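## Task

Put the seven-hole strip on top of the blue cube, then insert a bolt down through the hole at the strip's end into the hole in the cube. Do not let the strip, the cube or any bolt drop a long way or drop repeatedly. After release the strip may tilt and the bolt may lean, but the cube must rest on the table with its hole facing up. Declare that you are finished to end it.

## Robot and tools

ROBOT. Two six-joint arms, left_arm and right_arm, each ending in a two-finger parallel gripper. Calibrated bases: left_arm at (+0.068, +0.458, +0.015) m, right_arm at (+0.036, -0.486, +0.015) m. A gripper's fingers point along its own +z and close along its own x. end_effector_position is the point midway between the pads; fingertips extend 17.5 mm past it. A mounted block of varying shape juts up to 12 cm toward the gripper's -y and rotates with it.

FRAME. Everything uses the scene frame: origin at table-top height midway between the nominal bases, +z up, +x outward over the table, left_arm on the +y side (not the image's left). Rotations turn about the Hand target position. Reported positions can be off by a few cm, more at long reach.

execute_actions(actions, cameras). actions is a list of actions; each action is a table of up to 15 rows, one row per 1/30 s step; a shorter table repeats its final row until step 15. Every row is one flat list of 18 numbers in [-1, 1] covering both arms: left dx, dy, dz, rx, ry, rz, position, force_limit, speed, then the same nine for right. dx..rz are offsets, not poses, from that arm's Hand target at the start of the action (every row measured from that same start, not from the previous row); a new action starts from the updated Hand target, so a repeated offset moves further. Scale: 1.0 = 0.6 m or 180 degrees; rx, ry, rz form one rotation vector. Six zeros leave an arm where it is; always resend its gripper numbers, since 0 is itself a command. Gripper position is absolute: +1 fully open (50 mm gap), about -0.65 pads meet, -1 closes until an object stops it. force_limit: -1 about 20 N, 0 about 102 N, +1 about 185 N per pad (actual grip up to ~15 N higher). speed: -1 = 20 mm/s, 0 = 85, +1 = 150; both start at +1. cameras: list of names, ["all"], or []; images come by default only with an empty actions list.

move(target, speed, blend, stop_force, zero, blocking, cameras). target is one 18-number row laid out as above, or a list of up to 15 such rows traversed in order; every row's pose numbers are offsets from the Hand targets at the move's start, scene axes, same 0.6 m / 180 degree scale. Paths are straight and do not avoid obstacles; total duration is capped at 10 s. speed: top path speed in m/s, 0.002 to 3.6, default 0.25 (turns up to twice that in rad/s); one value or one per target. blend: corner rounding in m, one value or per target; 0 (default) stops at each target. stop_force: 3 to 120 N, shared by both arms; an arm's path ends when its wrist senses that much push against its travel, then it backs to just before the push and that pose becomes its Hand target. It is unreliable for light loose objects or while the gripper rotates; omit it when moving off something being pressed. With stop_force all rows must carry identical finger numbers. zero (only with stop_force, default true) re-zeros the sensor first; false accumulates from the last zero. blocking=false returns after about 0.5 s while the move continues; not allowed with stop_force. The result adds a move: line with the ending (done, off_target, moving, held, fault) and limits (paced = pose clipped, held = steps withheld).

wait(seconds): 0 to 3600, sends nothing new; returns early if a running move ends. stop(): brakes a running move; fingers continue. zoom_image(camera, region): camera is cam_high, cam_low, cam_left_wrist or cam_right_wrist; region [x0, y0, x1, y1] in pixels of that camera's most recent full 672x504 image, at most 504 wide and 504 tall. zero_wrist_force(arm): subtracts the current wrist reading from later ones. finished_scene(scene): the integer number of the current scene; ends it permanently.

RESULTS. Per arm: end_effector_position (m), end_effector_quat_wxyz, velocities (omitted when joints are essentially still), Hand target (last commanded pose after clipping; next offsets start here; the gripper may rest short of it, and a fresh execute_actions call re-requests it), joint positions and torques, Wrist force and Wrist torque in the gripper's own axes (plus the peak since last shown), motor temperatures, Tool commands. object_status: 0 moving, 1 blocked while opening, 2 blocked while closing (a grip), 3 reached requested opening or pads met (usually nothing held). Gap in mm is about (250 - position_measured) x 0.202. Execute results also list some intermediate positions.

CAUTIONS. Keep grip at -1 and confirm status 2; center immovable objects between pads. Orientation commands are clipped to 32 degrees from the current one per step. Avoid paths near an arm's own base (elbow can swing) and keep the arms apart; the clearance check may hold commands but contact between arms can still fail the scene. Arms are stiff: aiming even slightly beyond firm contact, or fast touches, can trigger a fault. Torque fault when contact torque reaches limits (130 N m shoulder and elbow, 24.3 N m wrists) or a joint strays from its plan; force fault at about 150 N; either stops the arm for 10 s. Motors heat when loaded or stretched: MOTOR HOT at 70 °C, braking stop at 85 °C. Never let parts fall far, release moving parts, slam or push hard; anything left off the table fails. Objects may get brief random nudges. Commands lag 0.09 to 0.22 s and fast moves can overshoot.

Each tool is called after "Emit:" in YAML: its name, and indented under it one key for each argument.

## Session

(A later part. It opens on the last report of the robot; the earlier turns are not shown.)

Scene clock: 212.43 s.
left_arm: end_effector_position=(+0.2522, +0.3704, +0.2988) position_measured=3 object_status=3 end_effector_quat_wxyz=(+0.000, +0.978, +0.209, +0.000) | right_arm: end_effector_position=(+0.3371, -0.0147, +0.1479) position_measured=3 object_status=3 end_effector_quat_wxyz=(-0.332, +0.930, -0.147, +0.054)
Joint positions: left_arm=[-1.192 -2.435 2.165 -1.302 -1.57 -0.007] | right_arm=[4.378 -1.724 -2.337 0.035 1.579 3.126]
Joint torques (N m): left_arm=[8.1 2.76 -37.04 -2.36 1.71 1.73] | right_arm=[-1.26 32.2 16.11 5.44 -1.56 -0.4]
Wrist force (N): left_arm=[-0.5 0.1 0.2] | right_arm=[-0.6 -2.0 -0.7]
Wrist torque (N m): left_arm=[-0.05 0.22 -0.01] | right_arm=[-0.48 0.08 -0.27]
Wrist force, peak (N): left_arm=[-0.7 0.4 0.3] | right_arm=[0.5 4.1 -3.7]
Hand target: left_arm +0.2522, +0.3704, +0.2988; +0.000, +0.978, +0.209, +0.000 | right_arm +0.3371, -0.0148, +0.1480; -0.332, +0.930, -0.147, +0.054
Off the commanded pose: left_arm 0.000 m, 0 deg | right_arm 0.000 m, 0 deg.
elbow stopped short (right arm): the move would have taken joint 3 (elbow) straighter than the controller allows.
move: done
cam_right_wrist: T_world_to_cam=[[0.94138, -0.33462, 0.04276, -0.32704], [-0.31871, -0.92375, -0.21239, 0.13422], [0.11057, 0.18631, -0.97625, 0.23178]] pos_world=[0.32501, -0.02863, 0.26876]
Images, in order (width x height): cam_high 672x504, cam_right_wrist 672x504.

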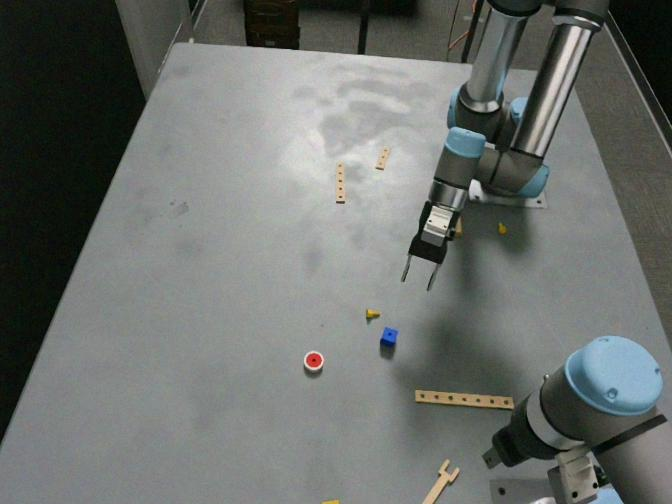

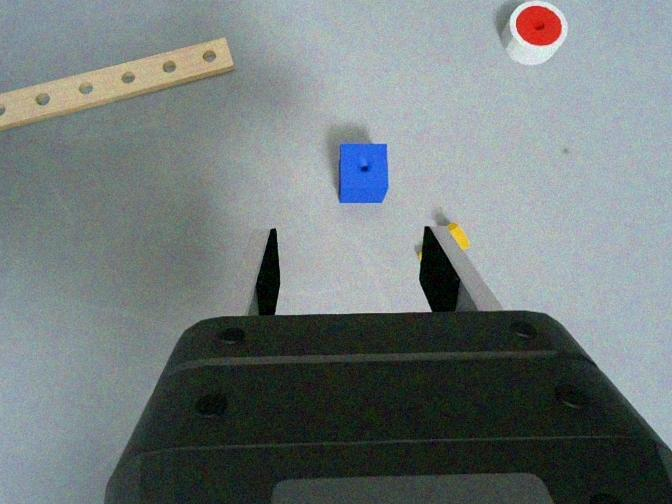

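Emit:
move:
  target:
    - [0,0,0,0,0,0,1,-0.5,0,0.05,-0.01,0.03,-0.179,0.0582,0,1,-0.6,0]
    - [0,0,0,0,0,0,1,-0.5,0,0.1,-0.017,0.03,-0.358,0.1164,0,1,-0.6,0]
  blend: [0.03,0]
  speed: 0.3

Emit:
move:
  target:
    - [0,0,0,0,0,0,1,-0.5,0,0.03,0.02,-0.03,0,0,-0.184,1,-0.6,0]
    - [0,0,0,0,0,0,1,-0.5,0,0.06,0.045,-0.113,0,0,-0.3683,1,-0.6,0]
  blend: [0.03,0]
  speed: 0.3
  cameras: ["cam_right_wrist","cam_high"]

Scene clock: 242.73 s.
left_arm: end_effector_position=(+0.2522, +0.3704, +0.2988) position_measured=3 object_status=3 end_effector_quat_wxyz=(+0.000, +0.978, +0.209, +0.000) | right_arm: end_effector_position=(+0.3972, -0.0250, +0.1660) position_measured=3 object_status=3 end_effector_quat_wxyz=(+0.243, +0.958, -0.150, -0.038)
Joint positions: left_arm=[-1.192 -2.435 2.165 -1.302 -1.57 -0.007] | right_arm=[4.298 -2.122 -1.273 -1.811 1.522 3.053]
Joint torques (N m): left_arm=[7.9 4.64 -36.23 -2.5 1.34 1.61] | right_arm=[5.68 43.71 26.64 0.55 2.04 2.37]
Wrist force (N): left_arm=[-0.6 -0.1 0.1] | right_arm=[-0.2 -0.1 -0.4]
Wrist torque (N m): left_arm=[-0.08 0.24 -0.01] | right_arm=[0.00 0.06 0.12]
Wrist force, peak (N): left_arm=[-0.6 0.5 0.1] | right_arm=[-0.7 -2.2 -0.8]
Hand target: left_arm +0.2522, +0.3704, +0.2988; +0.000, +0.978, +0.209, +0.000 | right_arm +0.3971, -0.0250, +0.1660; +0.243, +0.958, -0.150, -0.038
Off the commanded pose: left_arm 0.000 m, 0 deg | right_arm 0.000 m, 0 deg.
move: done

Scene clock: 245.17 s.
left_arm: end_effector_position=(+0.2522, +0.3704, +0.2988) position_measured=3 object_status=3 end_effector_quat_wxyz=(+0.000, +0.978, +0.209, +0.000) | right_arm: end_effector_position=(+0.4331, +0.0019, +0.0981) position_measured=3 object_status=3 end_effector_quat_wxyz=(+0.183, +0.720, -0.649, -0.164)
Joint positions: left_arm=[-1.192 -2.435 2.165 -1.302 -1.57 -0.007] | right_arm=[4.092 -2.218 -1.335 -1.503 1.936 3.928]
Joint torques (N m): left_arm=[7.43 3.61 -35.47 -2.47 1.32 1.75] | right_arm=[10.16 57.71 32.04 2.23 -1.11 -0.53]
Wrist force (N): left_arm=[-0.5 0.4 0.2] | right_arm=[0.4 0.0 0.1]
Wrist torque (N m): left_arm=[-0.01 0.22 -0.01] | right_arm=[0.01 -0.03 0.14]
Wrist force, peak (N): left_arm=[-0.5 0.5 0.5] | right_arm=[0.2 -0.6 0.9]
Hand target: left_arm +0.2522, +0.3704, +0.2988; +0.000, +0.978, +0.209, +0.000 | right_arm +0.4331, +0.0020, +0.0982; +0.183, +0.720, -0.649, -0.164
Off the commanded pose: left_arm 0.000 m, 0 deg | right_arm 0.000 m, 0 deg.
move: done
cam_right_wrist: T_world_to_cam=[[0.12839, -0.99086, 0.0414, -0.05626], [-0.56536, -0.03883, 0.82393, 0.17311], [-0.81479, -0.12919, -0.56517, 0.53046]] pos_world=[0.5373, 0.01951, 0.1595]
Images, in order (width x height): cam_high 672x504, cam_right_wrist 672x504.

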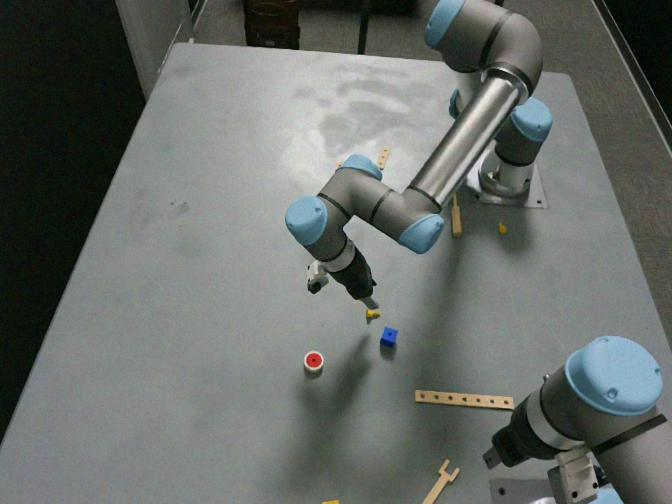

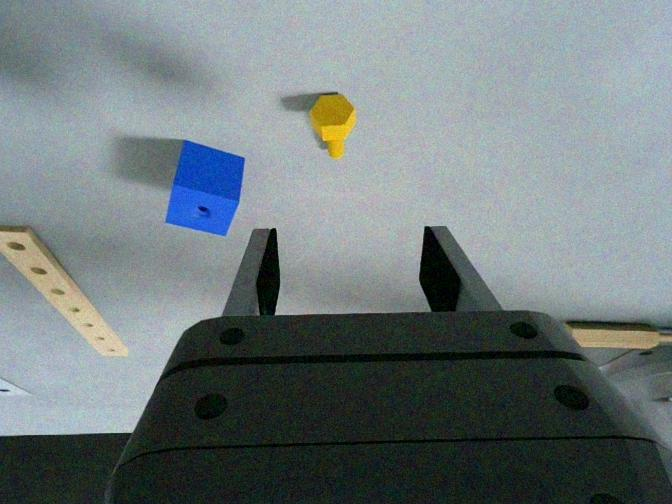

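Emit:
move:
  target: [0,0,0,0,0,0,1,-0.5,0,-0.001,0.0055,-0.1,0,0,0,0.5,-0.6,0]
  speed: 0.15
  cameras: ["cam_right_wrist"]

Emit:
zoom_image:
  camera: "cam_right_wrist"
  region: [250, 100, 450, 320]

Scene clock: 260.27 s.
left_arm: end_effector_position=(+0.2522, +0.3704, +0.2988) position_measured=3 object_status=3 end_effector_quat_wxyz=(+0.000, +0.978, +0.209, +0.000) | right_arm: end_effector_position=(+0.4324, +0.0053, +0.0382) position_measured=78 object_status=3 end_effector_quat_wxyz=(+0.183, +0.720, -0.649, -0.164)
Joint positions: left_arm=[-1.192 -2.435 2.165 -1.302 -1.57 -0.007] | right_arm=[4.095 -2.287 -1.384 -1.383 1.937 3.931]
Joint torques (N m): left_arm=[7.24 6.11 -36.26 -2.66 1.1 1.7] | right_arm=[1.69 53.31 30.82 2.41 2.36 1.28]
Wrist force (N): left_arm=[-0.5 0.2 0.4] | right_arm=[0.3 -0.2 0.1]
Wrist torque (N m): left_arm=[-0.04 0.22 -0.01] | right_arm=[-0.02 -0.01 0.05]
Wrist force, peak (N): left_arm=[-0.8 0.0 0.4] | right_arm=[0.1 1.7 -3.0]
Hand target: left_arm +0.2522, +0.3704, +0.2988; +0.000, +0.978, +0.209, +0.000 | right_arm +0.4325, +0.0053, +0.0382; +0.183, +0.720, -0.649, -0.164
Off the commanded pose: left_arm 0.000 m, 0 deg | right_arm 0.000 m, 0 deg.
move: done
cam_right_wrist: T_world_to_cam=[[0.12839, -0.99086, 0.0414, -0.05032], [-0.56536, -0.03883, 0.82393, 0.2222], [-0.81479, -0.12919, -0.56517, 0.49647]] pos_world=[0.5366, 0.02291, 0.0996]

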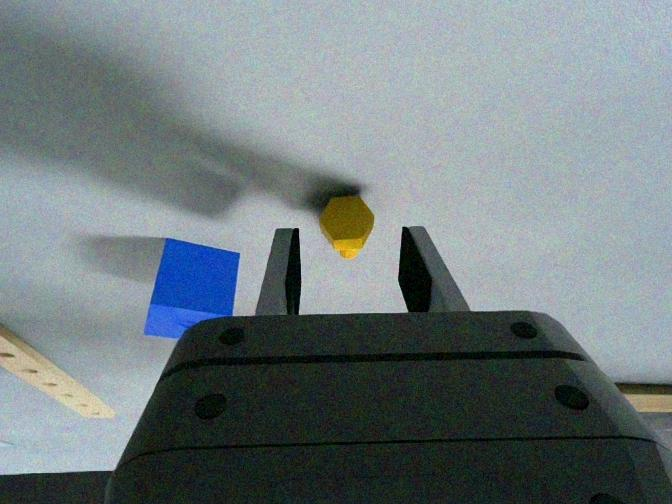

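Scaled by 2.291 from the camera's image (finer frame: 960x720).

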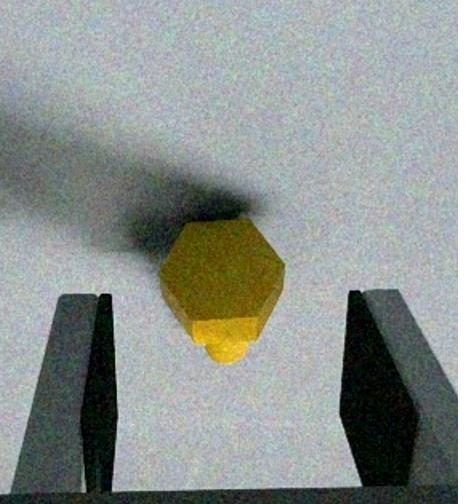

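Emit:
move:
  target: [0,0,0,0,0,0,1,-0.5,0,0,0,-0.0262,0,0,0,0.5,-0.6,0]
  speed: 0.03
  stop_force: 6

Emit:
move:
  target:
    - [0,0,0.001,0,0,0,1,-0.5,0,0,0,0.001,0,0,0,-1,-0.8,-1]
    - [0,0,0,0,0,0,1,-0.5,0,0,0,0.13,0,0,0,-1,-0.8,-1]
  speed: 0.1
  cameras: ["cam_right_wrist"]

Emit:
zoom_image:
  camera: "cam_right_wrist"
  region: [250, 100, 450, 320]

Scene clock: 269.13 s.
left_arm: end_effector_position=(+0.2522, +0.3704, +0.2988) position_measured=3 object_status=3 end_effector_quat_wxyz=(+0.000, +0.978, +0.209, +0.000) | right_arm: end_effector_position=(+0.4325, +0.0053, +0.0226) position_measured=78 object_status=3 end_effector_quat_wxyz=(+0.183, +0.720, -0.649, -0.164)
Joint positions: left_arm=[-1.192 -2.435 2.165 -1.302 -1.57 -0.007] | right_arm=[4.095 -2.307 -1.395 -1.353 1.937 3.931]
Joint torques (N m): left_arm=[8.61 4.38 -36.06 -2.89 0.8 1.54] | right_arm=[-6.36 58.19 29.63 0.86 -1.16 -2.32]
Wrist force (N): left_arm=[-0.4 0.5 0.3] | right_arm=[-0.1 1.4 -2.2]
Wrist torque (N m): left_arm=[0.00 0.20 -0.01] | right_arm=[0.08 -0.11 0.02]
Wrist force, peak (N): left_arm=[-0.6 0.5 0.4] | right_arm=[2.3 6.9 -10.4]
Hand target: left_arm +0.2522, +0.3704, +0.2988; +0.000, +0.978, +0.209, +0.000 | right_arm +0.4325, +0.0053, +0.0226; +0.183, +0.720, -0.649, -0.164
Off the commanded pose: left_arm 0.000 m, 0 deg | right_arm 0.000 m, 0 deg.
move: contact (right_arm)

Scene clock: 271.33 s.
left_arm: end_effector_position=(+0.2522, +0.3704, +0.2988) position_measured=3 object_status=3 end_effector_quat_wxyz=(+0.000, +0.978, +0.209, +0.000) | right_arm: end_effector_position=(+0.4325, +0.0054, +0.1007) position_measured=161 object_status=2 end_effector_quat_wxyz=(+0.183, +0.720, -0.649, -0.164)
Joint positions: left_arm=[-1.192 -2.435 2.165 -1.302 -1.57 -0.007] | right_arm=[4.095 -2.22 -1.325 -1.51 1.937 3.931]
Joint torques (N m): left_arm=[6.39 3.18 -14.7 -4.11 0.72 1.36] | right_arm=[-6.43 45 13.59 3.73 -0.79 1.93]
Wrist force (N): left_arm=[-0.7 0.1 0.2] | right_arm=[0.3 0.0 -0.1]
Wrist torque (N m): left_arm=[-0.05 0.25 -0.01] | right_arm=[0.01 -0.01 0.05]
Wrist force, peak (N): left_arm=[-0.7 0.4 0.4] | right_arm=[0.5 -1.2 1.9]
Hand target: left_arm +0.2522, +0.3704, +0.2988; +0.000, +0.978, +0.209, +0.000 | right_arm +0.4325, +0.0053, +0.1006; +0.183, +0.720, -0.649, -0.164
Off the commanded pose: left_arm 0.000 m, 0 deg | right_arm 0.000 m, 0 deg.
move: done
cam_right_wrist: T_world_to_cam=[[0.12833, -0.99088, 0.04116, -0.05285], [-0.56557, -0.03903, 0.82378, 0.17091], [-0.81465, -0.129, -0.56542, 0.53183]] pos_world=[0.5367, 0.02291, 0.1621]

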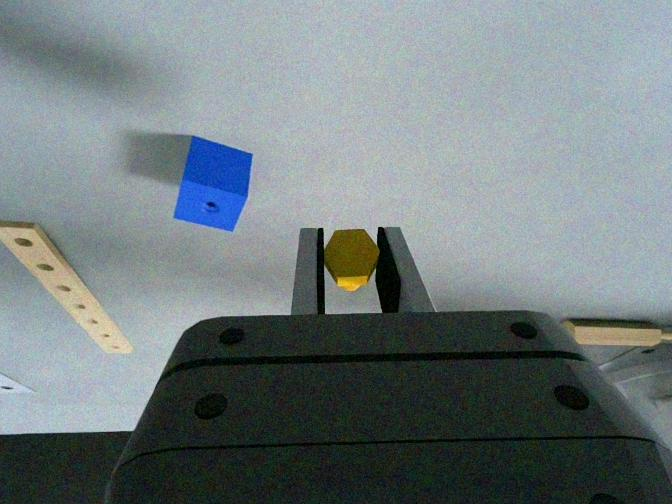

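Scaled by 2.291 from the camera's image (finer frame: 960x720).

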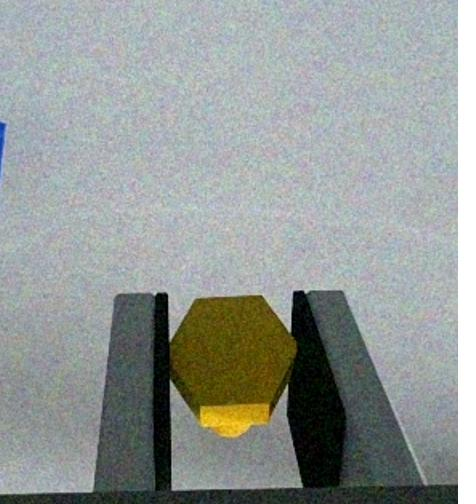

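Emit:
move:
  target: [-0.051,-0.296,-0.25,0,0,0.3689,0.6,-0.6,0,-0.088,-0.06,0.115,0,0,0.3683,-1,-0.8,-1]
  speed: 0.3

Emit:
move:
  target:
    - [0,0,-0.07,0,0,0,0.6,-0.6,0,-0.035,-0.04,0,0.238,-0.0773,0,-1,-0.8,-1]
    - [0,0,-0.07,0,0,0,0.6,-0.6,0,-0.067,-0.07,0,0.4755,-0.1545,0,-1,-0.8,-1]
  blend: [0.03,0]
  speed: 0.3
  cameras: ["cam_left_wrist","cam_right_wrist"]

Scene clock: 299.07 s.
left_arm: end_effector_position=(+0.2216, +0.1929, +0.1487) position_measured=63 object_status=3 end_effector_quat_wxyz=(+0.000, +0.704, +0.711, +0.001) | right_arm: end_effector_position=(+0.3796, -0.0307, +0.1696) position_measured=161 object_status=2 end_effector_quat_wxyz=(+0.243, +0.958, -0.150, -0.038)
Joint positions: left_arm=[-1.532 -2.021 2.419 -1.968 -1.57 -1.506] | right_arm=[4.318 -2.085 -1.321 -1.801 1.532 3.071]
Joint torques (N m): left_arm=[9.87 -1.57 -35.38 -3.89 0.59 -1.33] | right_arm=[-9.27 41.87 32.9 1.96 1.32 0.35]
Wrist force (N): left_arm=[-0.3 0.3 0.5] | right_arm=[-0.1 -0.1 -0.2]
Wrist torque (N m): left_arm=[-0.04 0.18 -0.23] | right_arm=[0.00 0.04 0.05]
Wrist force, peak (N): left_arm=[-1.5 0.1 1.4] | right_arm=[0.7 -0.7 0.4]
Hand target: left_arm +0.2216, +0.1928, +0.1488; +0.000, +0.703, +0.711, +0.001 | right_arm +0.3797, -0.0307, +0.1696; +0.243, +0.958, -0.150, -0.038
Off the commanded pose: left_arm 0.000 m, 0 deg | right_arm 0.000 m, 0 deg.
move: done

Scene clock: 302.27 s.
left_arm: end_effector_position=(+0.2216, +0.1928, +0.1068) position_measured=63 object_status=3 end_effector_quat_wxyz=(+0.000, +0.703, +0.711, +0.001) | right_arm: end_effector_position=(+0.3395, -0.0727, +0.1696) position_measured=161 object_status=2 end_effector_quat_wxyz=(-0.505, +0.849, -0.134, +0.082)
Joint positions: left_arm=[-1.532 -1.949 2.503 -2.124 -1.57 -1.506] | right_arm=[4.295 -1.866 -2.581 0.807 1.657 3.091]
Joint torques (N m): left_arm=[10.2 -12.68 -33.72 -1.81 -1.23 1.62] | right_arm=[9.69 17.25 18.95 5.5 -2.14 -2.46]
Wrist force (N): left_arm=[-0.5 0.4 0.5] | right_arm=[-1.3 -2.4 -0.6]
Wrist torque (N m): left_arm=[-0.02 0.23 -0.22] | right_arm=[-0.63 0.08 -0.36]
Wrist force, peak (N): left_arm=[-0.6 0.5 0.8] | right_arm=[-1.8 -2.6 -0.4]
Hand target: left_arm +0.2216, +0.1928, +0.1068; +0.000, +0.703, +0.711, +0.001 | right_arm +0.3395, -0.0727, +0.1696; -0.505, +0.849, -0.134, +0.082
Off the commanded pose: left_arm 0.000 m, 0 deg | right_arm 0.000 m, 0 deg.
move: done
cam_left_wrist: T_world_to_cam=[[0.00321, 0.9999, 0.01351, -0.18919], [0.88303, -0.00918, 0.46923, -0.23682], [0.46931, 0.01042, -0.88297, 0.11876]] pos_world=[0.15399, 0.18576, 0.21854]
cam_right_wrist: T_world_to_cam=[[0.93704, -0.34801, 0.0291, -0.34682], [-0.27142, -0.77816, -0.5664, 0.14065], [0.21976, 0.52284, -0.82362, 0.225]] pos_world=[0.31371, -0.12888, 0.27507]

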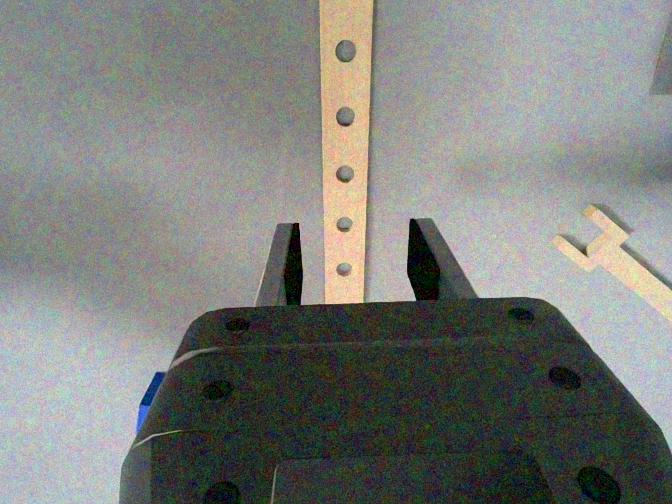

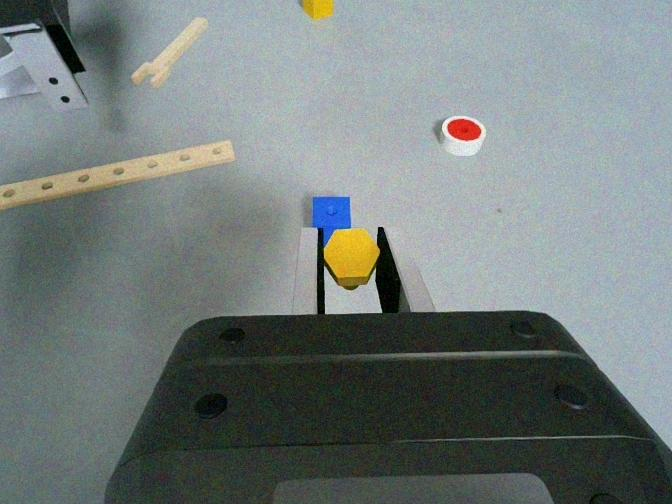

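Emit:
move:
  target: [0,-0.0065,-0.125,0,0,0,0.6,-0.6,0,0,0,0,0,0,0,-1,-0.8,-1]
  speed: 0.12

Emit:
move:
  target: [0,0,-0.03,0,0,0,0.6,-0.6,0,0,0,0,0,0,0,-1,-0.8,-1]
  speed: 0.02
  stop_force: 5

Emit:
move:
  target:
    - [0,0,0.002,0,0,0,-1,-0.6,-0.7,0,0,0,0,0,0,-1,-0.8,-1]
    - [0,0,0.13,0,0,0,-1,-0.6,-0.7,0,0,0,0,0,0,-1,-0.8,-1]
  speed: 0.1
  cameras: ["cam_left_wrist"]

Scene clock: 317.63 s.
left_arm: end_effector_position=(+0.2216, +0.1890, +0.0318) position_measured=63 object_status=3 end_effector_quat_wxyz=(+0.000, +0.704, +0.711, +0.001) | right_arm: end_effector_position=(+0.3395, -0.0727, +0.1696) position_measured=161 object_status=2 end_effector_quat_wxyz=(-0.505, +0.849, -0.134, +0.082)
Joint positions: left_arm=[-1.533 -1.723 2.62 -2.467 -1.57 -1.507] | right_arm=[4.295 -1.866 -2.581 0.807 1.657 3.091]
Joint torques (N m): left_arm=[11.25 -6.52 -28.82 -4.44 -1.14 2.05] | right_arm=[10.27 25.71 19.04 2.7 -2.1 -2.44]
Wrist force (N): left_arm=[-0.5 0.5 0.5] | right_arm=[-1.9 -2.3 -0.2]
Wrist torque (N m): left_arm=[-0.02 0.21 -0.08] | right_arm=[-0.61 0.16 -0.36]
Wrist force, peak (N): left_arm=[-0.4 0.3 2.3] | right_arm=[-1.7 -2.6 -0.8]
Hand target: left_arm +0.2216, +0.1889, +0.0318; +0.000, +0.703, +0.711, +0.001 | right_arm +0.3395, -0.0727, +0.1696; -0.505, +0.849, -0.134, +0.082
Off the commanded pose: left_arm 0.000 m, 0 deg | right_arm 0.000 m, 0 deg.
move: done

Scene clock: 319.47 s.
left_arm: end_effector_position=(+0.2216, +0.1890, +0.0173) position_measured=63 object_status=3 end_effector_quat_wxyz=(+0.000, +0.703, +0.711, +0.001) | right_arm: end_effector_position=(+0.3395, -0.0727, +0.1696) position_measured=161 object_status=2 end_effector_quat_wxyz=(-0.505, +0.849, -0.134, +0.082)
Joint positions: left_arm=[-1.533 -1.667 2.639 -2.542 -1.57 -1.507] | right_arm=[4.295 -1.866 -2.581 0.807 1.657 3.091]
Joint torques (N m): left_arm=[5.44 -7.32 -26.38 -4.53 -1.38 0.41] | right_arm=[9.89 28.34 19.07 2.64 -2.06 -2.41]
Wrist force (N): left_arm=[-1.2 -1.5 0.5] | right_arm=[-1.3 -2.2 -0.7]
Wrist torque (N m): left_arm=[-0.34 0.34 -0.09] | right_arm=[-0.60 0.08 -0.35]
Wrist force, peak (N): left_arm=[17.8 -2.1 -109.2] | right_arm=[-1.6 -2.7 -0.5]
Hand target: left_arm +0.2216, +0.1890, +0.0173; +0.000, +0.703, +0.711, +0.001 (not the last commanded pose) | right_arm +0.3395, -0.0727, +0.1696; -0.505, +0.849, -0.134, +0.082
Off the commanded pose: left_arm 0.003 m, 0 deg | right_arm 0.000 m, 0 deg.
move: contact (left_arm)

Scene clock: 321.30 s.
left_arm: end_effector_position=(+0.2216, +0.1889, +0.0953) position_measured=137 object_status=2 end_effector_quat_wxyz=(+0.000, +0.703, +0.711, +0.000) | right_arm: end_effector_position=(+0.3395, -0.0727, +0.1696) position_measured=161 object_status=2 end_effector_quat_wxyz=(-0.505, +0.849, -0.134, +0.082)
Joint positions: left_arm=[-1.533 -1.911 2.518 -2.177 -1.57 -1.507] | right_arm=[4.295 -1.866 -2.581 0.807 1.657 3.091]
Joint torques (N m): left_arm=[-11.59 -7.23 -11.42 -2.28 1.46 -1.49] | right_arm=[9.62 28.31 18.85 2.74 -2.05 -2.42]
Wrist force (N): left_arm=[-1.3 -1.6 0.5] | right_arm=[-1.4 -2.5 -0.8]
Wrist torque (N m): left_arm=[-0.35 0.36 -0.13] | right_arm=[-0.65 0.09 -0.35]
Wrist force, peak (N): left_arm=[-1.1 -1.6 2.3] | right_arm=[-1.5 -2.6 -0.9]
Hand target: left_arm +0.2216, +0.1890, +0.0953; +0.000, +0.703, +0.711, +0.001 | right_arm +0.3395, -0.0727, +0.1696; -0.505, +0.849, -0.134, +0.082
Off the commanded pose: left_arm 0.000 m, 0 deg | right_arm 0.000 m, 0 deg.
move: done
cam_left_wrist: T_world_to_cam=[[0.00317, 0.99991, 0.01338, -0.185], [0.88303, -0.00908, 0.46923, -0.23152], [0.46931, 0.01032, -0.88297, 0.10875]] pos_world=[0.15399, 0.18176, 0.20714]

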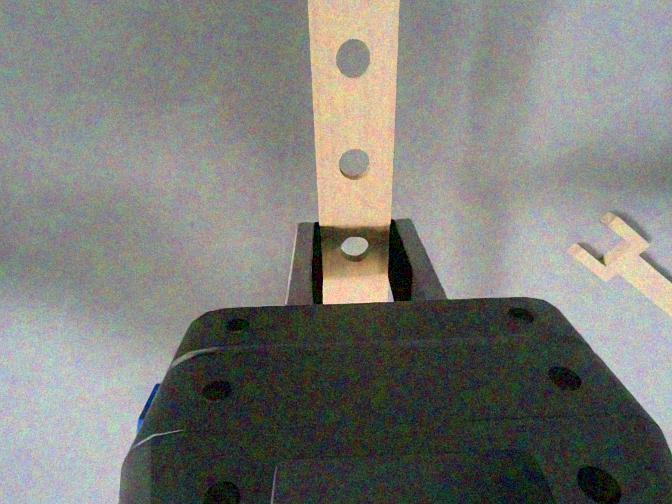

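Emit:
move:
  target:
    - [0.05,0.02,0.05,0,0,-0.1,-1,-0.6,-0.7,0,0,0,0,0,0,-1,-0.8,-1]
    - [0.207,-0.072,0.03,0,0,-0.3689,-1,-0.6,-0.7,0,0,0,0,0,0,-1,-0.8,-1]
    - [0.207,-0.072,-0.063,0,0,-0.3689,-1,-0.6,-0.7,0,0,0,0,0,0,-1,-0.8,-1]
  blend: [0.03,0.01,0]
  speed: 0.2
  cameras: ["cam_right_wrist","cam_left_wrist"]

Emit:
zoom_image:
  camera: "cam_right_wrist"
  region: [250, 140, 400, 260]

Scene clock: 334.70 s.
left_arm: end_effector_position=(+0.3458, +0.1458, +0.0575) position_measured=137 object_status=2 end_effector_quat_wxyz=(+0.000, +0.978, +0.209, +0.000) | right_arm: end_effector_position=(+0.3395, -0.0727, +0.1696) position_measured=161 object_status=2 end_effector_quat_wxyz=(-0.505, +0.849, -0.134, +0.082)
Joint positions: left_arm=[-1.205 -1.507 2.32 -2.385 -1.57 -0.02] | right_arm=[4.295 -1.866 -2.581 0.807 1.657 3.091]
Joint torques (N m): left_arm=[11.29 -18.6 -25.95 -4.63 -0.19 2.14] | right_arm=[9.7 27.85 19.35 2.63 -2.04 -2.16]
Wrist force (N): left_arm=[-1.2 -1.8 0.6] | right_arm=[-1.3 -2.2 -0.4]
Wrist torque (N m): left_arm=[-0.36 0.32 -0.06] | right_arm=[-0.60 0.07 -0.35]
Wrist force, peak (N): left_arm=[-1.2 -2.1 3.8] | right_arm=[-1.7 -2.7 -0.7]
Hand target: left_arm +0.3458, +0.1458, +0.0575; +0.000, +0.978, +0.209, +0.000 | right_arm +0.3395, -0.0727, +0.1696; -0.505, +0.849, -0.134, +0.082
Off the commanded pose: left_arm 0.000 m, 0 deg | right_arm 0.000 m, 0 deg.
move: done
cam_left_wrist: T_world_to_cam=[[0.9176, 0.39727, 0.01355, -0.37018], [0.34503, -0.81295, 0.46912, -0.02058], [0.19738, -0.42579, -0.88303, 0.17516]] pos_world=[0.31221, 0.20491, 0.16934]
cam_right_wrist: T_world_to_cam=[[0.93704, -0.34799, 0.02922, -0.34685], [-0.27132, -0.77817, -0.56642, 0.14063], [0.21985, 0.52283, -0.8236, 0.22496]] pos_world=[0.31371, -0.12888, 0.27507]
Images, in order (width x height): cam_left_wrist 672x504, cam_right_wrist 672x504.

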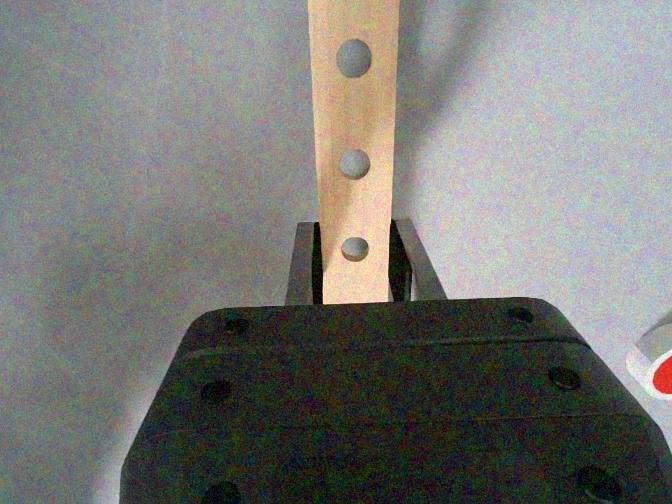

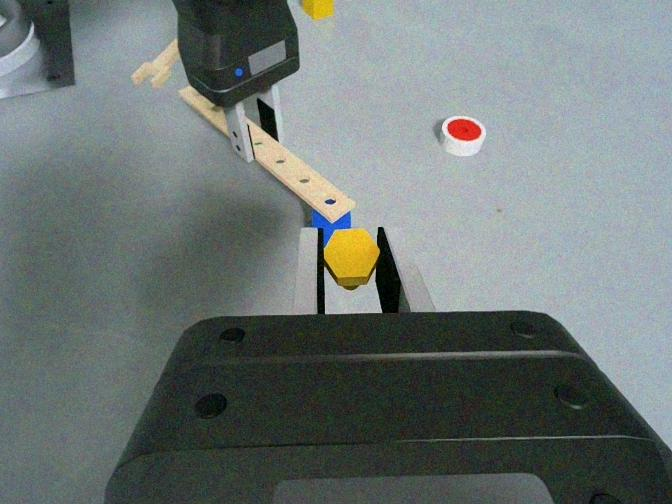

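Scaled by 3.360 from the camera's image (finer frame: 960x720).

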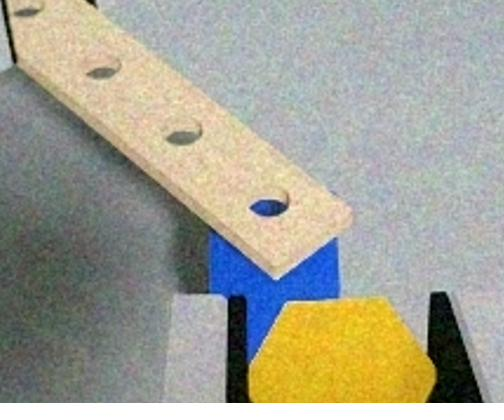

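Emit:
move:
  target:
    - [0.0036,0.0065,-0.013,0,0,0,-1,-0.6,-0.7,0.05,0.12,-0.06,-0.0502,0.0163,0,-1,-0.8,-1]
    - [0.0036,0.0065,-0.013,0,0,0,-1,-0.6,-0.7,0.066,0.219,-0.135,-0.0502,0.0163,0,-1,-0.8,-1]
  blend: [0.02,0]
  speed: 0.12
  cameras: ["cam_right_wrist","cam_low"]

Emit:
zoom_image:
  camera: "cam_right_wrist"
  region: [270, 180, 430, 320]

Emit:
zoom_image:
  camera: "cam_low"
  region: [250, 225, 310, 275]

Scene clock: 365.10 s.
left_arm: end_effector_position=(+0.3480, +0.1497, +0.0496) position_measured=137 object_status=2 end_effector_quat_wxyz=(+0.000, +0.978, +0.209, +0.000) | right_arm: end_effector_position=(+0.3791, +0.0587, +0.0887) position_measured=161 object_status=2 end_effector_quat_wxyz=(-0.433, +0.888, -0.140, +0.070)
Joint positions: left_arm=[-1.196 -1.492 2.333 -2.413 -1.57 -0.011] | right_arm=[4.34 -2.136 -2.213 0.545 1.613 3.105]
Joint torques (N m): left_arm=[3.66 -26.78 -15.58 -1.71 -0.12 0.14] | right_arm=[-8.93 33.39 4.8 2.81 2.1 -2.42]
Wrist force (N): left_arm=[-1.2 -1.7 0.8] | right_arm=[-1.3 -1.9 -0.6]
Wrist torque (N m): left_arm=[-0.35 0.34 -0.23] | right_arm=[-0.49 0.12 -0.33]
Wrist force, peak (N): left_arm=[-1.4 -2.0 0.9] | right_arm=[-1.6 -1.9 -2.3]
Hand target: left_arm +0.3480, +0.1497, +0.0497; +0.000, +0.978, +0.209, +0.000 | right_arm +0.3791, +0.0587, +0.0886; -0.433, +0.888, -0.140, +0.070
Off the commanded pose: left_arm 0.000 m, 0 deg | right_arm 0.000 m, 0 deg.
move: done
cam_right_wrist: T_world_to_cam=[[0.93871, -0.34285, 0.03564, -0.33735], [-0.29669, -0.85629, -0.42277, 0.20934], [0.17547, 0.38628, -0.90554, 0.11296]] pos_world=[0.35897, 0.01996, 0.20282]
Images, in order (width x height): cam_low 672x504, cam_right_wrist 672x504.

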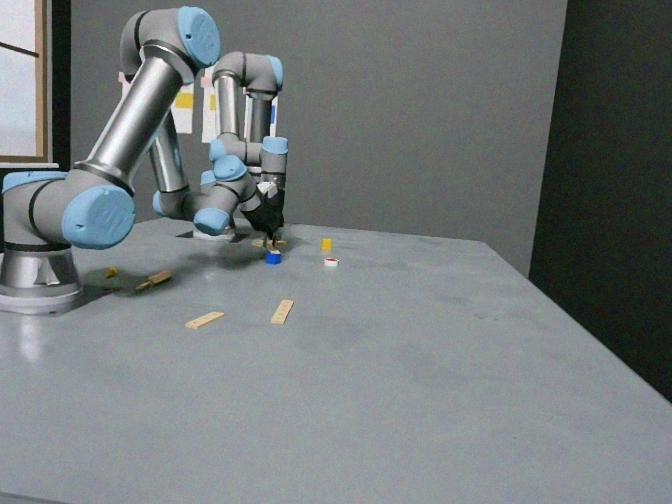

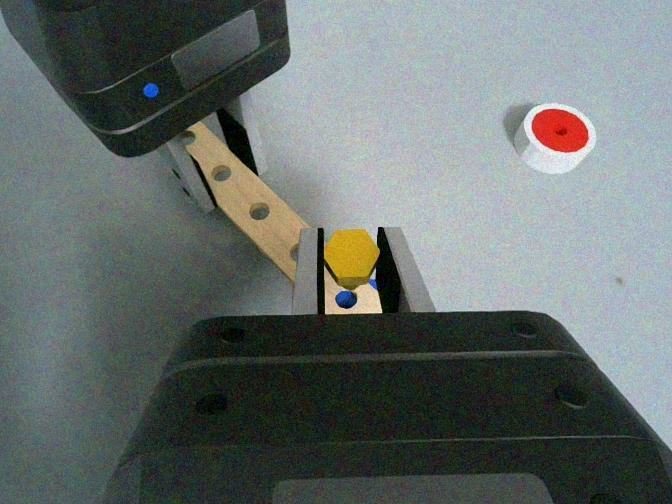

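Scaled by 3.150 from the camera's image (finer frame: 960x720).

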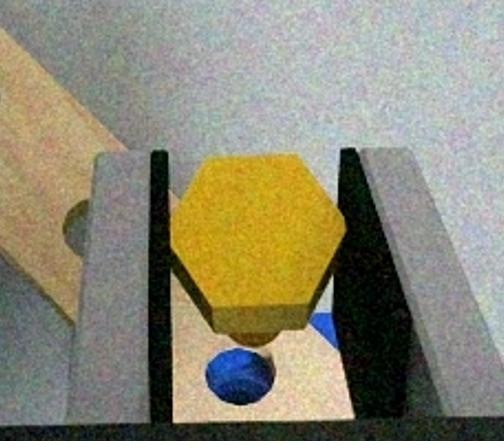

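Scaled by 8.400 from the camera's image (finer frame: 960x720).

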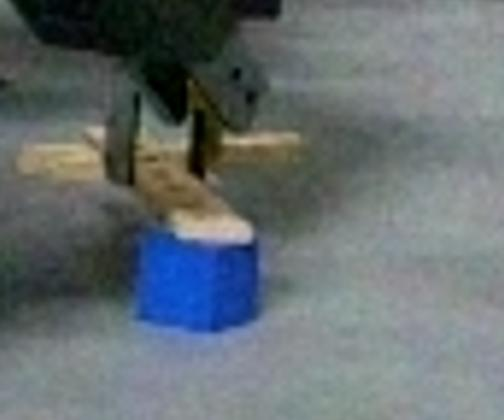

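Emit:
move:
  target: [0,0,0,0,0,0,-1,-0.6,-0.7,-0.001,0,-0.05,0,0,0,-1,-0.8,-1]
  speed: 0.02
  stop_force: 5
  cameras: ["cam_right_wrist"]

Emit:
zoom_image:
  camera: "cam_right_wrist"
  region: [270, 180, 430, 320]

Scene clock: 387.90 s.
left_arm: end_effector_position=(+0.3480, +0.1497, +0.0497) position_measured=137 object_status=2 end_effector_quat_wxyz=(+0.000, +0.978, +0.209, +0.000) | right_arm: end_effector_position=(+0.3786, +0.0587, +0.0659) position_measured=161 object_status=2 end_effector_quat_wxyz=(-0.433, +0.888, -0.140, +0.070)
Joint positions: left_arm=[-1.196 -1.492 2.333 -2.413 -1.57 -0.011] | right_arm=[4.34 -2.199 -2.211 0.606 1.612 3.105]
Joint torques (N m): left_arm=[-7.27 -28.08 -28.64 -1.6 -2.15 -0.96] | right_arm=[0.3 32.26 0.68 5.07 -0.32 1.03]
Wrist force (N): left_arm=[-1.2 -1.7 0.8] | right_arm=[-0.7 -3.4 -2.0]
Wrist torque (N m): left_arm=[-0.35 0.33 -0.23] | right_arm=[-0.61 0.08 -0.32]
Wrist force, peak (N): left_arm=[-1.4 -2.0 1.0] | right_arm=[-1.0 -13.1 -9.7]
Hand target: left_arm +0.3480, +0.1497, +0.0497; +0.000, +0.978, +0.209, +0.000 | right_arm +0.3786, +0.0587, +0.0659; -0.433, +0.888, -0.140, +0.070 (not the last commanded pose)
Off the commanded pose: left_arm 0.000 m, 0 deg | right_arm 0.007 m, 0 deg.
move: contact (right_arm)
cam_right_wrist: T_world_to_cam=[[0.93872, -0.34283, 0.03569, -0.33612], [-0.29668, -0.85636, -0.42265, 0.19944], [0.17546, 0.38616, -0.90559, 0.09246]] pos_world=[0.35847, 0.01986, 0.18002]

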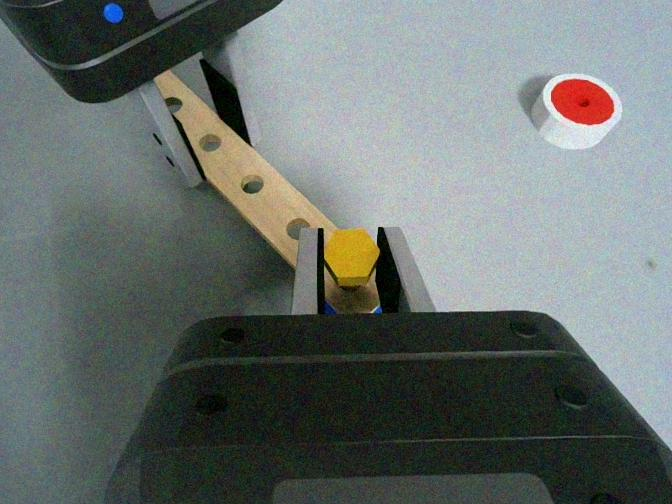

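Scaled by 3.150 from the camera's image (finer frame: 960x720).

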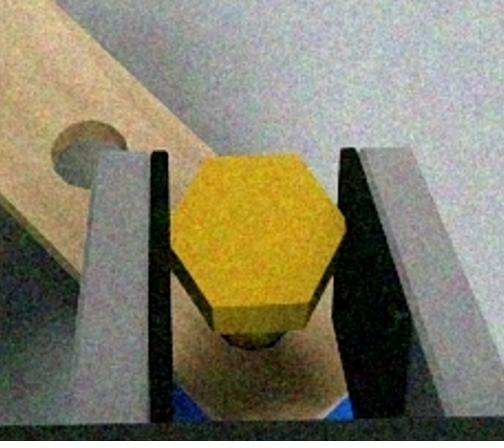

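Emit:
move:
  target:
    - [0,0,0,0,0,0,-1,-0.6,-0.7,0,0,0.003,0,0,0,-1,-0.8,-1]
    - [0,0,0,0,0,0,-1,-0.6,-0.7,0.0006,0.002,0.003,0,0,0,-1,-0.8,-1]
  speed: 0.05

Emit:
move:
  target: [0,0,0,0,0,0,-1,-0.6,-0.7,0,0,-0.02,0,0,0,-1,-0.8,-1]
  speed: 0.012
  stop_force: 5

Emit:
move:
  target:
    - [0,0,0,0,0,0,-1,-0.6,-0.7,0,0,0.006,0,0,0,-1,-0.8,-1]
    - [0,0,0,0,0,0,-1,-0.6,-0.7,-0.0012,-0.004,0.006,0,0,0,-1,-0.8,-1]
  speed: 0.05

Emit:
move:
  target: [0,0,0,0,0,0,-1,-0.6,-0.7,0,0,-0.02,0,0,0,-1,-0.8,-1]
  speed: 0.012
  stop_force: 5

Scene clock: 402.03 s.
left_arm: end_effector_position=(+0.3480, +0.1497, +0.0497) position_measured=137 object_status=2 end_effector_quat_wxyz=(+0.000, +0.978, +0.209, +0.000) | right_arm: end_effector_position=(+0.3790, +0.0599, +0.0677) position_measured=161 object_status=2 end_effector_quat_wxyz=(-0.433, +0.888, -0.140, +0.070)
Joint positions: left_arm=[-1.196 -1.492 2.333 -2.413 -1.57 -0.011] | right_arm=[4.341 -2.195 -2.208 0.599 1.612 3.105]
Joint torques (N m): left_arm=[-6.15 -29.73 -28.27 -1.96 -2.04 -1.29] | right_arm=[9.47 38.3 8.44 4.96 -2.05 1.35]
Wrist force (N): left_arm=[-0.6 -2.2 1.2] | right_arm=[-1.2 -1.7 -1.7]
Wrist torque (N m): left_arm=[-0.36 0.37 -0.30] | right_arm=[-0.58 0.06 -0.31]
Wrist force, peak (N): left_arm=[-0.6 -2.2 1.2] | right_arm=[-0.4 -3.9 -2.1]
Hand target: left_arm +0.3480, +0.1497, +0.0497; +0.000, +0.978, +0.209, +0.000 | right_arm +0.3790, +0.0599, +0.0677; -0.433, +0.888, -0.140, +0.070
Off the commanded pose: left_arm 0.000 m, 0 deg | right_arm 0.000 m, 0 deg.
move: done

Scene clock: 403.13 s.
left_arm: end_effector_position=(+0.3480, +0.1497, +0.0497) position_measured=137 object_status=2 end_effector_quat_wxyz=(+0.000, +0.978, +0.209, +0.000) | right_arm: end_effector_position=(+0.3790, +0.0598, +0.0659) position_measured=161 object_status=2 end_effector_quat_wxyz=(-0.433, +0.888, -0.140, +0.070)
Joint positions: left_arm=[-1.196 -1.492 2.333 -2.413 -1.57 -0.011] | right_arm=[4.341 -2.2 -2.208 0.603 1.612 3.105]
Joint torques (N m): left_arm=[-8.84 -27.71 -29.31 -2.64 -2.17 -1.05] | right_arm=[6.96 43.58 0.32 4.74 -1.68 1.07]
Wrist force (N): left_arm=[-0.6 -2.3 1.0] | right_arm=[-0.4 -4.6 -3.6]
Wrist torque (N m): left_arm=[-0.35 0.36 -0.28] | right_arm=[-0.63 0.02 -0.32]
Wrist force, peak (N): left_arm=[-0.6 -2.5 1.3] | right_arm=[-0.8 -10.4 -8.1]
Hand target: left_arm +0.3480, +0.1497, +0.0497; +0.000, +0.978, +0.209, +0.000 | right_arm +0.3790, +0.0598, +0.0659; -0.433, +0.888, -0.140, +0.070 (not the last commanded pose)
Off the commanded pose: left_arm 0.000 m, 0 deg | right_arm 0.010 m, 0 deg.
move: contact (right_arm)

Scene clock: 403.73 s.
left_arm: end_effector_position=(+0.3480, +0.1497, +0.0497) position_measured=137 object_status=2 end_effector_quat_wxyz=(+0.000, +0.978, +0.209, +0.000) | right_arm: end_effector_position=(+0.3782, +0.0574, +0.0695) position_measured=161 object_status=2 end_effector_quat_wxyz=(-0.433, +0.888, -0.140, +0.070)
Joint positions: left_arm=[-1.196 -1.492 2.333 -2.413 -1.57 -0.011] | right_arm=[4.34 -2.188 -2.216 0.599 1.612 3.105]
Joint torques (N m): left_arm=[-8.37 -28.47 -29.85 -2.88 -1.97 -1.09] | right_arm=[-8.56 34.19 20.55 2.51 2.07 -2.45]
Wrist force (N): left_arm=[-1.4 -1.6 0.7] | right_arm=[-0.8 -2.6 -0.5]
Wrist torque (N m): left_arm=[-0.38 0.35 -0.22] | right_arm=[-0.59 0.05 -0.31]
Wrist force, peak (N): left_arm=[-0.5 -2.2 1.1] | right_arm=[-0.5 -4.2 -3.2]
Hand target: left_arm +0.3480, +0.1497, +0.0497; +0.000, +0.978, +0.209, +0.000 | right_arm +0.3783, +0.0574, +0.0695; -0.433, +0.888, -0.140, +0.070
Off the commanded pose: left_arm 0.000 m, 0 deg | right_arm 0.000 m, 0 deg.
move: done

Scene clock: 405.07 s.
left_arm: end_effector_position=(+0.3480, +0.1497, +0.0497) position_measured=137 object_status=2 end_effector_quat_wxyz=(+0.000, +0.978, +0.209, +0.000) | right_arm: end_effector_position=(+0.3783, +0.0574, +0.0657) position_measured=161 object_status=2 end_effector_quat_wxyz=(-0.433, +0.888, -0.140, +0.070)
Joint positions: left_arm=[-1.196 -1.492 2.333 -2.413 -1.57 -0.011] | right_arm=[4.34 -2.199 -2.214 0.609 1.612 3.105]
Joint torques (N m): left_arm=[-7.57 -28.56 -29.67 -3.6 -2.22 -0.85] | right_arm=[-7.8 42.14 -0.11 4.46 1.07 -2.43]
Wrist force (N): left_arm=[-1.4 -1.9 1.0] | right_arm=[-0.8 -6.0 -3.4]
Wrist torque (N m): left_arm=[-0.38 0.36 -0.23] | right_arm=[-0.68 0.07 -0.32]
Wrist force, peak (N): left_arm=[-1.4 -1.9 0.9] | right_arm=[-0.9 -11.2 -8.1]
Hand target: left_arm +0.3480, +0.1497, +0.0497; +0.000, +0.978, +0.209, +0.000 | right_arm +0.3783, +0.0574, +0.0657; -0.433, +0.888, -0.140, +0.070 (not the last commanded pose)
Off the commanded pose: left_arm 0.000 m, 0 deg | right_arm 0.008 m, 0 deg.
move: contact (right_arm)

Emit:
move:
  target:
    - [0,0,0.001,0,0,0,-1,-0.6,-0.7,0,0,0.005,0,0,0,-1,-0.8,-1]
    - [-0.0012,-0.0035,0.001,0,0,0,-1,-0.6,-0.7,-0.0006,-0.0018,0.005,0,0,0,-1,-0.8,-1]
  speed: 0.05

Emit:
move:
  target: [0,0,0,0,0,0,-1,-0.6,-0.7,0,0,-0.02,0,0,0,-1,-0.8,-1]
  speed: 0.012
  stop_force: 5

Emit:
move:
  target:
    - [0,0,0,0,0,0,-1,-0.6,-0.7,0,0,0.007,0,0,0,-1,-0.8,-1]
    - [-0.0012,-0.0035,0,0,0,0,-1,-0.6,-0.7,-0.0012,-0.0035,0.007,0,0,0,-1,-0.8,-1]
  speed: 0.05

Emit:
move:
  target: [0,0,0,0,0,0,-1,-0.6,-0.7,0,0,-0.02,0,0,0,-1,-0.8,-1]
  speed: 0.012
  stop_force: 5
  cameras: ["cam_right_wrist"]

Emit:
zoom_image:
  camera: "cam_right_wrist"
  region: [270, 180, 430, 320]

Scene clock: 415.40 s.
left_arm: end_effector_position=(+0.3472, +0.1474, +0.0503) position_measured=137 object_status=2 end_effector_quat_wxyz=(+0.001, +0.978, +0.209, +0.000) | right_arm: end_effector_position=(+0.3779, +0.0563, +0.0687) position_measured=161 object_status=2 end_effector_quat_wxyz=(-0.433, +0.888, -0.140, +0.070)
Joint positions: left_arm=[-1.2 -1.491 2.329 -2.41 -1.57 -0.015] | right_arm=[4.34 -2.189 -2.218 0.603 1.612 3.105]
Joint torques (N m): left_arm=[6.73 -26.53 -13.12 -1.78 -1.88 1.31] | right_arm=[-8.32 42.87 17.17 3.12 0.66 -2.37]
Wrist force (N): left_arm=[-1.2 -1.8 0.9] | right_arm=[-0.9 -2.0 -0.9]
Wrist torque (N m): left_arm=[-0.38 0.34 -0.02] | right_arm=[-0.53 0.08 -0.33]
Wrist force, peak (N): left_arm=[-1.5 -2.1 0.9] | right_arm=[-0.7 -5.9 -3.7]
Hand target: left_arm +0.3473, +0.1476, +0.0503; +0.000, +0.978, +0.209, +0.000 | right_arm +0.3779, +0.0564, +0.0687; -0.433, +0.888, -0.140, +0.070
Off the commanded pose: left_arm 0.000 m, 0 deg | right_arm 0.000 m, 0 deg.
move: done

Scene clock: 416.67 s.
left_arm: end_effector_position=(+0.3473, +0.1476, +0.0503) position_measured=137 object_status=2 end_effector_quat_wxyz=(+0.000, +0.978, +0.209, +0.000) | right_arm: end_effector_position=(+0.3779, +0.0564, +0.0630) position_measured=161 object_status=2 end_effector_quat_wxyz=(-0.433, +0.888, -0.140, +0.070)
Joint positions: left_arm=[-1.2 -1.491 2.329 -2.41 -1.57 -0.014] | right_arm=[4.34 -2.205 -2.217 0.618 1.612 3.105]
Joint torques (N m): left_arm=[9.81 -30.86 -6.92 -3.35 -1.18 1.88] | right_arm=[-7.87 44.84 0.55 5.44 1 -1.92]
Wrist force (N): left_arm=[-1.1 -1.7 1.0] | right_arm=[-1.0 -2.6 -1.4]
Wrist torque (N m): left_arm=[-0.35 0.31 -0.02] | right_arm=[-0.59 0.10 -0.31]
Wrist force, peak (N): left_arm=[-1.5 -1.8 1.0] | right_arm=[-1.4 -9.0 -7.0]
Hand target: left_arm +0.3473, +0.1476, +0.0503; +0.000, +0.978, +0.209, +0.000 | right_arm +0.3779, +0.0564, +0.0630; -0.433, +0.888, -0.140, +0.070 (not the last commanded pose)
Off the commanded pose: left_arm 0.000 m, 0 deg | right_arm 0.006 m, 0 deg.
move: contact (right_arm)

Scene clock: 417.27 s.
left_arm: end_effector_position=(+0.3465, +0.1454, +0.0502) position_measured=137 object_status=2 end_effector_quat_wxyz=(+0.000, +0.978, +0.210, +0.000) | right_arm: end_effector_position=(+0.3772, +0.0541, +0.0672) position_measured=161 object_status=2 end_effector_quat_wxyz=(-0.433, +0.888, -0.140, +0.070)
Joint positions: left_arm=[-1.204 -1.488 2.327 -2.41 -1.57 -0.018] | right_arm=[4.34 -2.191 -2.224 0.611 1.613 3.105]
Joint torques (N m): left_arm=[6.73 -26.8 -21.95 -1.72 -1.38 1.06] | right_arm=[-7.1 36.43 20.49 2.79 2.14 -2.39]
Wrist force (N): left_arm=[-1.5 -1.7 1.1] | right_arm=[-0.6 -2.4 -0.9]
Wrist torque (N m): left_arm=[-0.36 0.38 -0.02] | right_arm=[-0.59 0.05 -0.32]
Wrist force, peak (N): left_arm=[-1.2 -2.2 1.0] | right_arm=[-0.4 -3.2 -1.2]
Hand target: left_arm +0.3466, +0.1455, +0.0503; +0.000, +0.978, +0.209, +0.000 | right_arm +0.3772, +0.0543, +0.0672; -0.433, +0.888, -0.140, +0.070
Off the commanded pose: left_arm 0.000 m, 0 deg | right_arm 0.000 m, 0 deg.
move: done

Scene clock: 418.33 s.
left_arm: end_effector_position=(+0.3466, +0.1454, +0.0503) position_measured=137 object_status=2 end_effector_quat_wxyz=(+0.000, +0.978, +0.209, +0.000) | right_arm: end_effector_position=(+0.3772, +0.0542, +0.0659) position_measured=161 object_status=2 end_effector_quat_wxyz=(-0.433, +0.888, -0.140, +0.070)
Joint positions: left_arm=[-1.203 -1.488 2.327 -2.41 -1.57 -0.018] | right_arm=[4.34 -2.195 -2.224 0.614 1.613 3.105]
Joint torques (N m): left_arm=[11.11 -31.91 -6.79 -1.77 -0.53 2.18] | right_arm=[-5.59 36.95 -0.09 4.68 0.89 -2.34]
Wrist force (N): left_arm=[-0.8 -1.7 1.0] | right_arm=[-0.3 -4.8 -2.6]
Wrist torque (N m): left_arm=[-0.36 0.28 -0.02] | right_arm=[-0.62 0.02 -0.32]
Wrist force, peak (N): left_arm=[-1.4 -1.9 0.8] | right_arm=[-1.0 -11.5 -6.0]
Hand target: left_arm +0.3466, +0.1455, +0.0503; +0.000, +0.978, +0.209, +0.000 | right_arm +0.3772, +0.0542, +0.0659; -0.433, +0.888, -0.140, +0.070 (not the last commanded pose)
Off the commanded pose: left_arm 0.000 m, 0 deg | right_arm 0.011 m, 0 deg.
move: contact (right_arm)
cam_right_wrist: T_world_to_cam=[[0.93871, -0.34284, 0.03572, -0.33631], [-0.29669, -0.85639, -0.42257, 0.19525], [0.17546, 0.38608, -0.90563, 0.09441]] pos_world=[0.35707, 0.01546, 0.18002]

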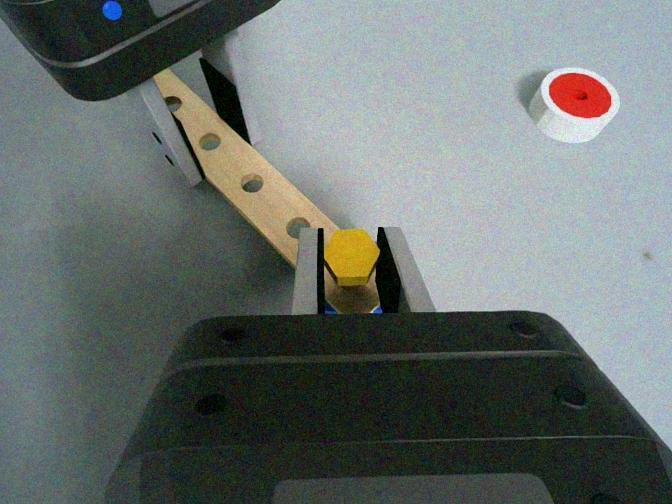

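Scaled by 3.150 from the camera's image (finer frame: 960x720).

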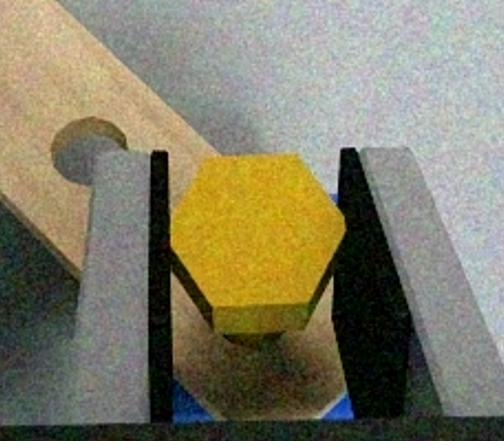

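Emit:
move:
  target:
    - [0,0,0,0,0,0,-1,-0.6,-0.7,0,0,0.006,0,0,0,-1,-0.8,-1]
    - [0.0012,0.0036,0,0,0,0,-1,-0.6,-0.7,0.0012,0.0036,0.006,0,0,0,-1,-0.8,-1]
  speed: 0.05

Emit:
move:
  target: [0,0,0,0,0,0,-1,-0.6,-0.7,0,0,-0.02,0,0,0,-1,-0.8,-1]
  speed: 0.012
  stop_force: 9

Emit:
move:
  target:
    - [0,0,-0.002,0,0,0,-1,-0.6,-0.7,0,0,0,0,0,0,0.3,-0.8,-1]
    - [0,0,-0.002,0,0,0,-1,-0.6,-0.7,-0.04,-0.12,0.06,0,0,0,0.3,-0.8,-1]
  speed: 0.08
  cameras: ["cam_right_wrist"]

Emit:
zoom_image:
  camera: "cam_right_wrist"
  region: [270, 60, 430, 260]

Scene clock: 428.93 s.
left_arm: end_effector_position=(+0.3473, +0.1478, +0.0502) position_measured=137 object_status=2 end_effector_quat_wxyz=(+0.000, +0.978, +0.209, +0.000) | right_arm: end_effector_position=(+0.3780, +0.0564, +0.0695) position_measured=161 object_status=2 end_effector_quat_wxyz=(-0.433, +0.888, -0.140, +0.070)
Joint positions: left_arm=[-1.199 -1.491 2.33 -2.41 -1.57 -0.014] | right_arm=[4.34 -2.187 -2.218 0.6 1.612 3.105]
Joint torques (N m): left_arm=[-10.39 -18.14 -27.08 -4.42 0.85 -1.6] | right_arm=[9.97 43.49 1.55 5.48 -1.81 2.3]
Wrist force (N): left_arm=[-1.1 -1.7 0.7] | right_arm=[-0.8 -2.5 -0.5]
Wrist torque (N m): left_arm=[-0.36 0.31 -0.23] | right_arm=[-0.60 0.06 -0.32]
Wrist force, peak (N): left_arm=[-1.6 -2.0 0.8] | right_arm=[-0.8 -5.3 -2.6]
Hand target: left_arm +0.3473, +0.1476, +0.0503; +0.000, +0.978, +0.209, +0.000 | right_arm +0.3779, +0.0564, +0.0695; -0.433, +0.888, -0.140, +0.070
Off the commanded pose: left_arm 0.000 m, 0 deg | right_arm 0.000 m, 0 deg.
move: done

Scene clock: 430.43 s.
left_arm: end_effector_position=(+0.3473, +0.1476, +0.0503) position_measured=137 object_status=2 end_effector_quat_wxyz=(+0.000, +0.978, +0.209, +0.000) | right_arm: end_effector_position=(+0.3779, +0.0564, +0.0632) position_measured=161 object_status=2 end_effector_quat_wxyz=(-0.433, +0.888, -0.140, +0.070)
Joint positions: left_arm=[-1.2 -1.491 2.33 -2.41 -1.57 -0.014] | right_arm=[4.34 -2.205 -2.217 0.617 1.612 3.105]
Joint torques (N m): left_arm=[-11.35 -17.05 -30.78 -4.44 -0.29 -1.75] | right_arm=[6.51 45.16 1.17 5.51 -0.97 2.24]
Wrist force (N): left_arm=[-1.3 -1.9 0.7] | right_arm=[-0.8 -2.0 -0.8]
Wrist torque (N m): left_arm=[-0.39 0.35 -0.22] | right_arm=[-0.56 0.06 -0.31]
Wrist force, peak (N): left_arm=[-1.4 -2.2 0.9] | right_arm=[-1.9 -15.7 -8.8]
Hand target: left_arm +0.3473, +0.1476, +0.0503; +0.000, +0.978, +0.209, +0.000 | right_arm +0.3779, +0.0564, +0.0632; -0.433, +0.888, -0.140, +0.070 (not the last commanded pose)
Off the commanded pose: left_arm 0.000 m, 0 deg | right_arm 0.006 m, 0 deg.
move: contact (right_arm)

Scene clock: 432.60 s.
left_arm: end_effector_position=(+0.3473, +0.1476, +0.0491) position_measured=137 object_status=2 end_effector_quat_wxyz=(+0.000, +0.978, +0.209, +0.000) | right_arm: end_effector_position=(+0.3539, -0.0156, +0.0992) position_measured=107 object_status=3 end_effector_quat_wxyz=(-0.433, +0.888, -0.140, +0.070)
Joint positions: left_arm=[-1.2 -1.488 2.331 -2.415 -1.57 -0.014] | right_arm=[4.33 -2.028 -2.421 0.644 1.621 3.099]
Joint torques (N m): left_arm=[-8.31 -31.42 -7.41 -1.66 -1.77 -1.51] | right_arm=[4.39 24.05 18.56 2.83 0.23 -1.21]
Wrist force (N): left_arm=[-1.2 -1.9 0.8] | right_arm=[-0.7 -2.9 -1.1]
Wrist torque (N m): left_arm=[-0.38 0.32 -0.22] | right_arm=[-0.66 0.03 -0.23]
Wrist force, peak (N): left_arm=[-1.2 -2.0 1.2] | right_arm=[-1.1 -3.6 0.2]
Hand target: left_arm +0.3473, +0.1476, +0.0491; +0.000, +0.978, +0.209, +0.000 | right_arm +0.3539, -0.0156, +0.0992; -0.433, +0.888, -0.140, +0.070
Off the commanded pose: left_arm 0.000 m, 0 deg | right_arm 0.000 m, 0 deg.
move: done
cam_right_wrist: T_world_to_cam=[[0.93872, -0.34283, 0.03569, -0.33968], [-0.29668, -0.85636, -0.42265, 0.14259], [0.17546, 0.38616, -0.90559, 0.15562]] pos_world=[0.33387, -0.05444, 0.21332]

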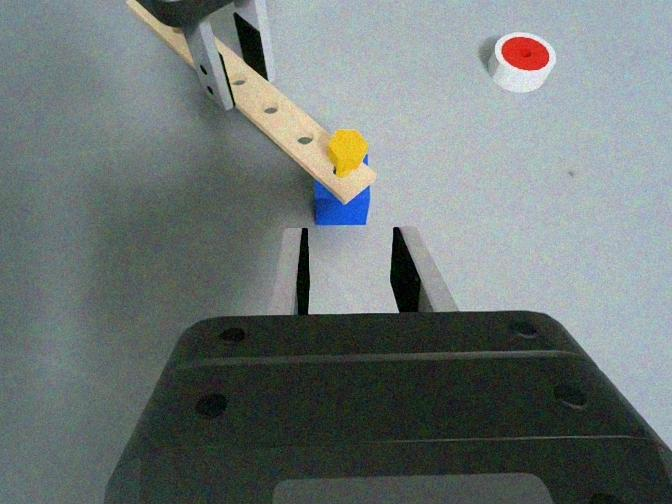

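Scaled by 2.520 from the camera's image (finer frame: 960x720).

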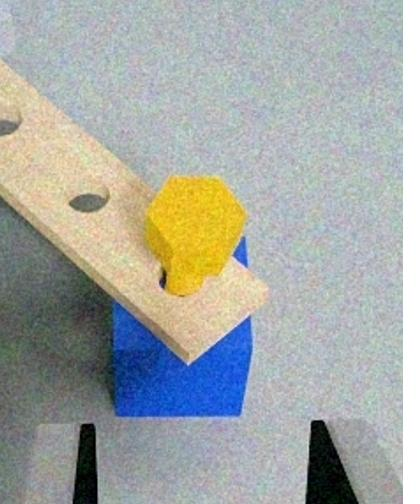

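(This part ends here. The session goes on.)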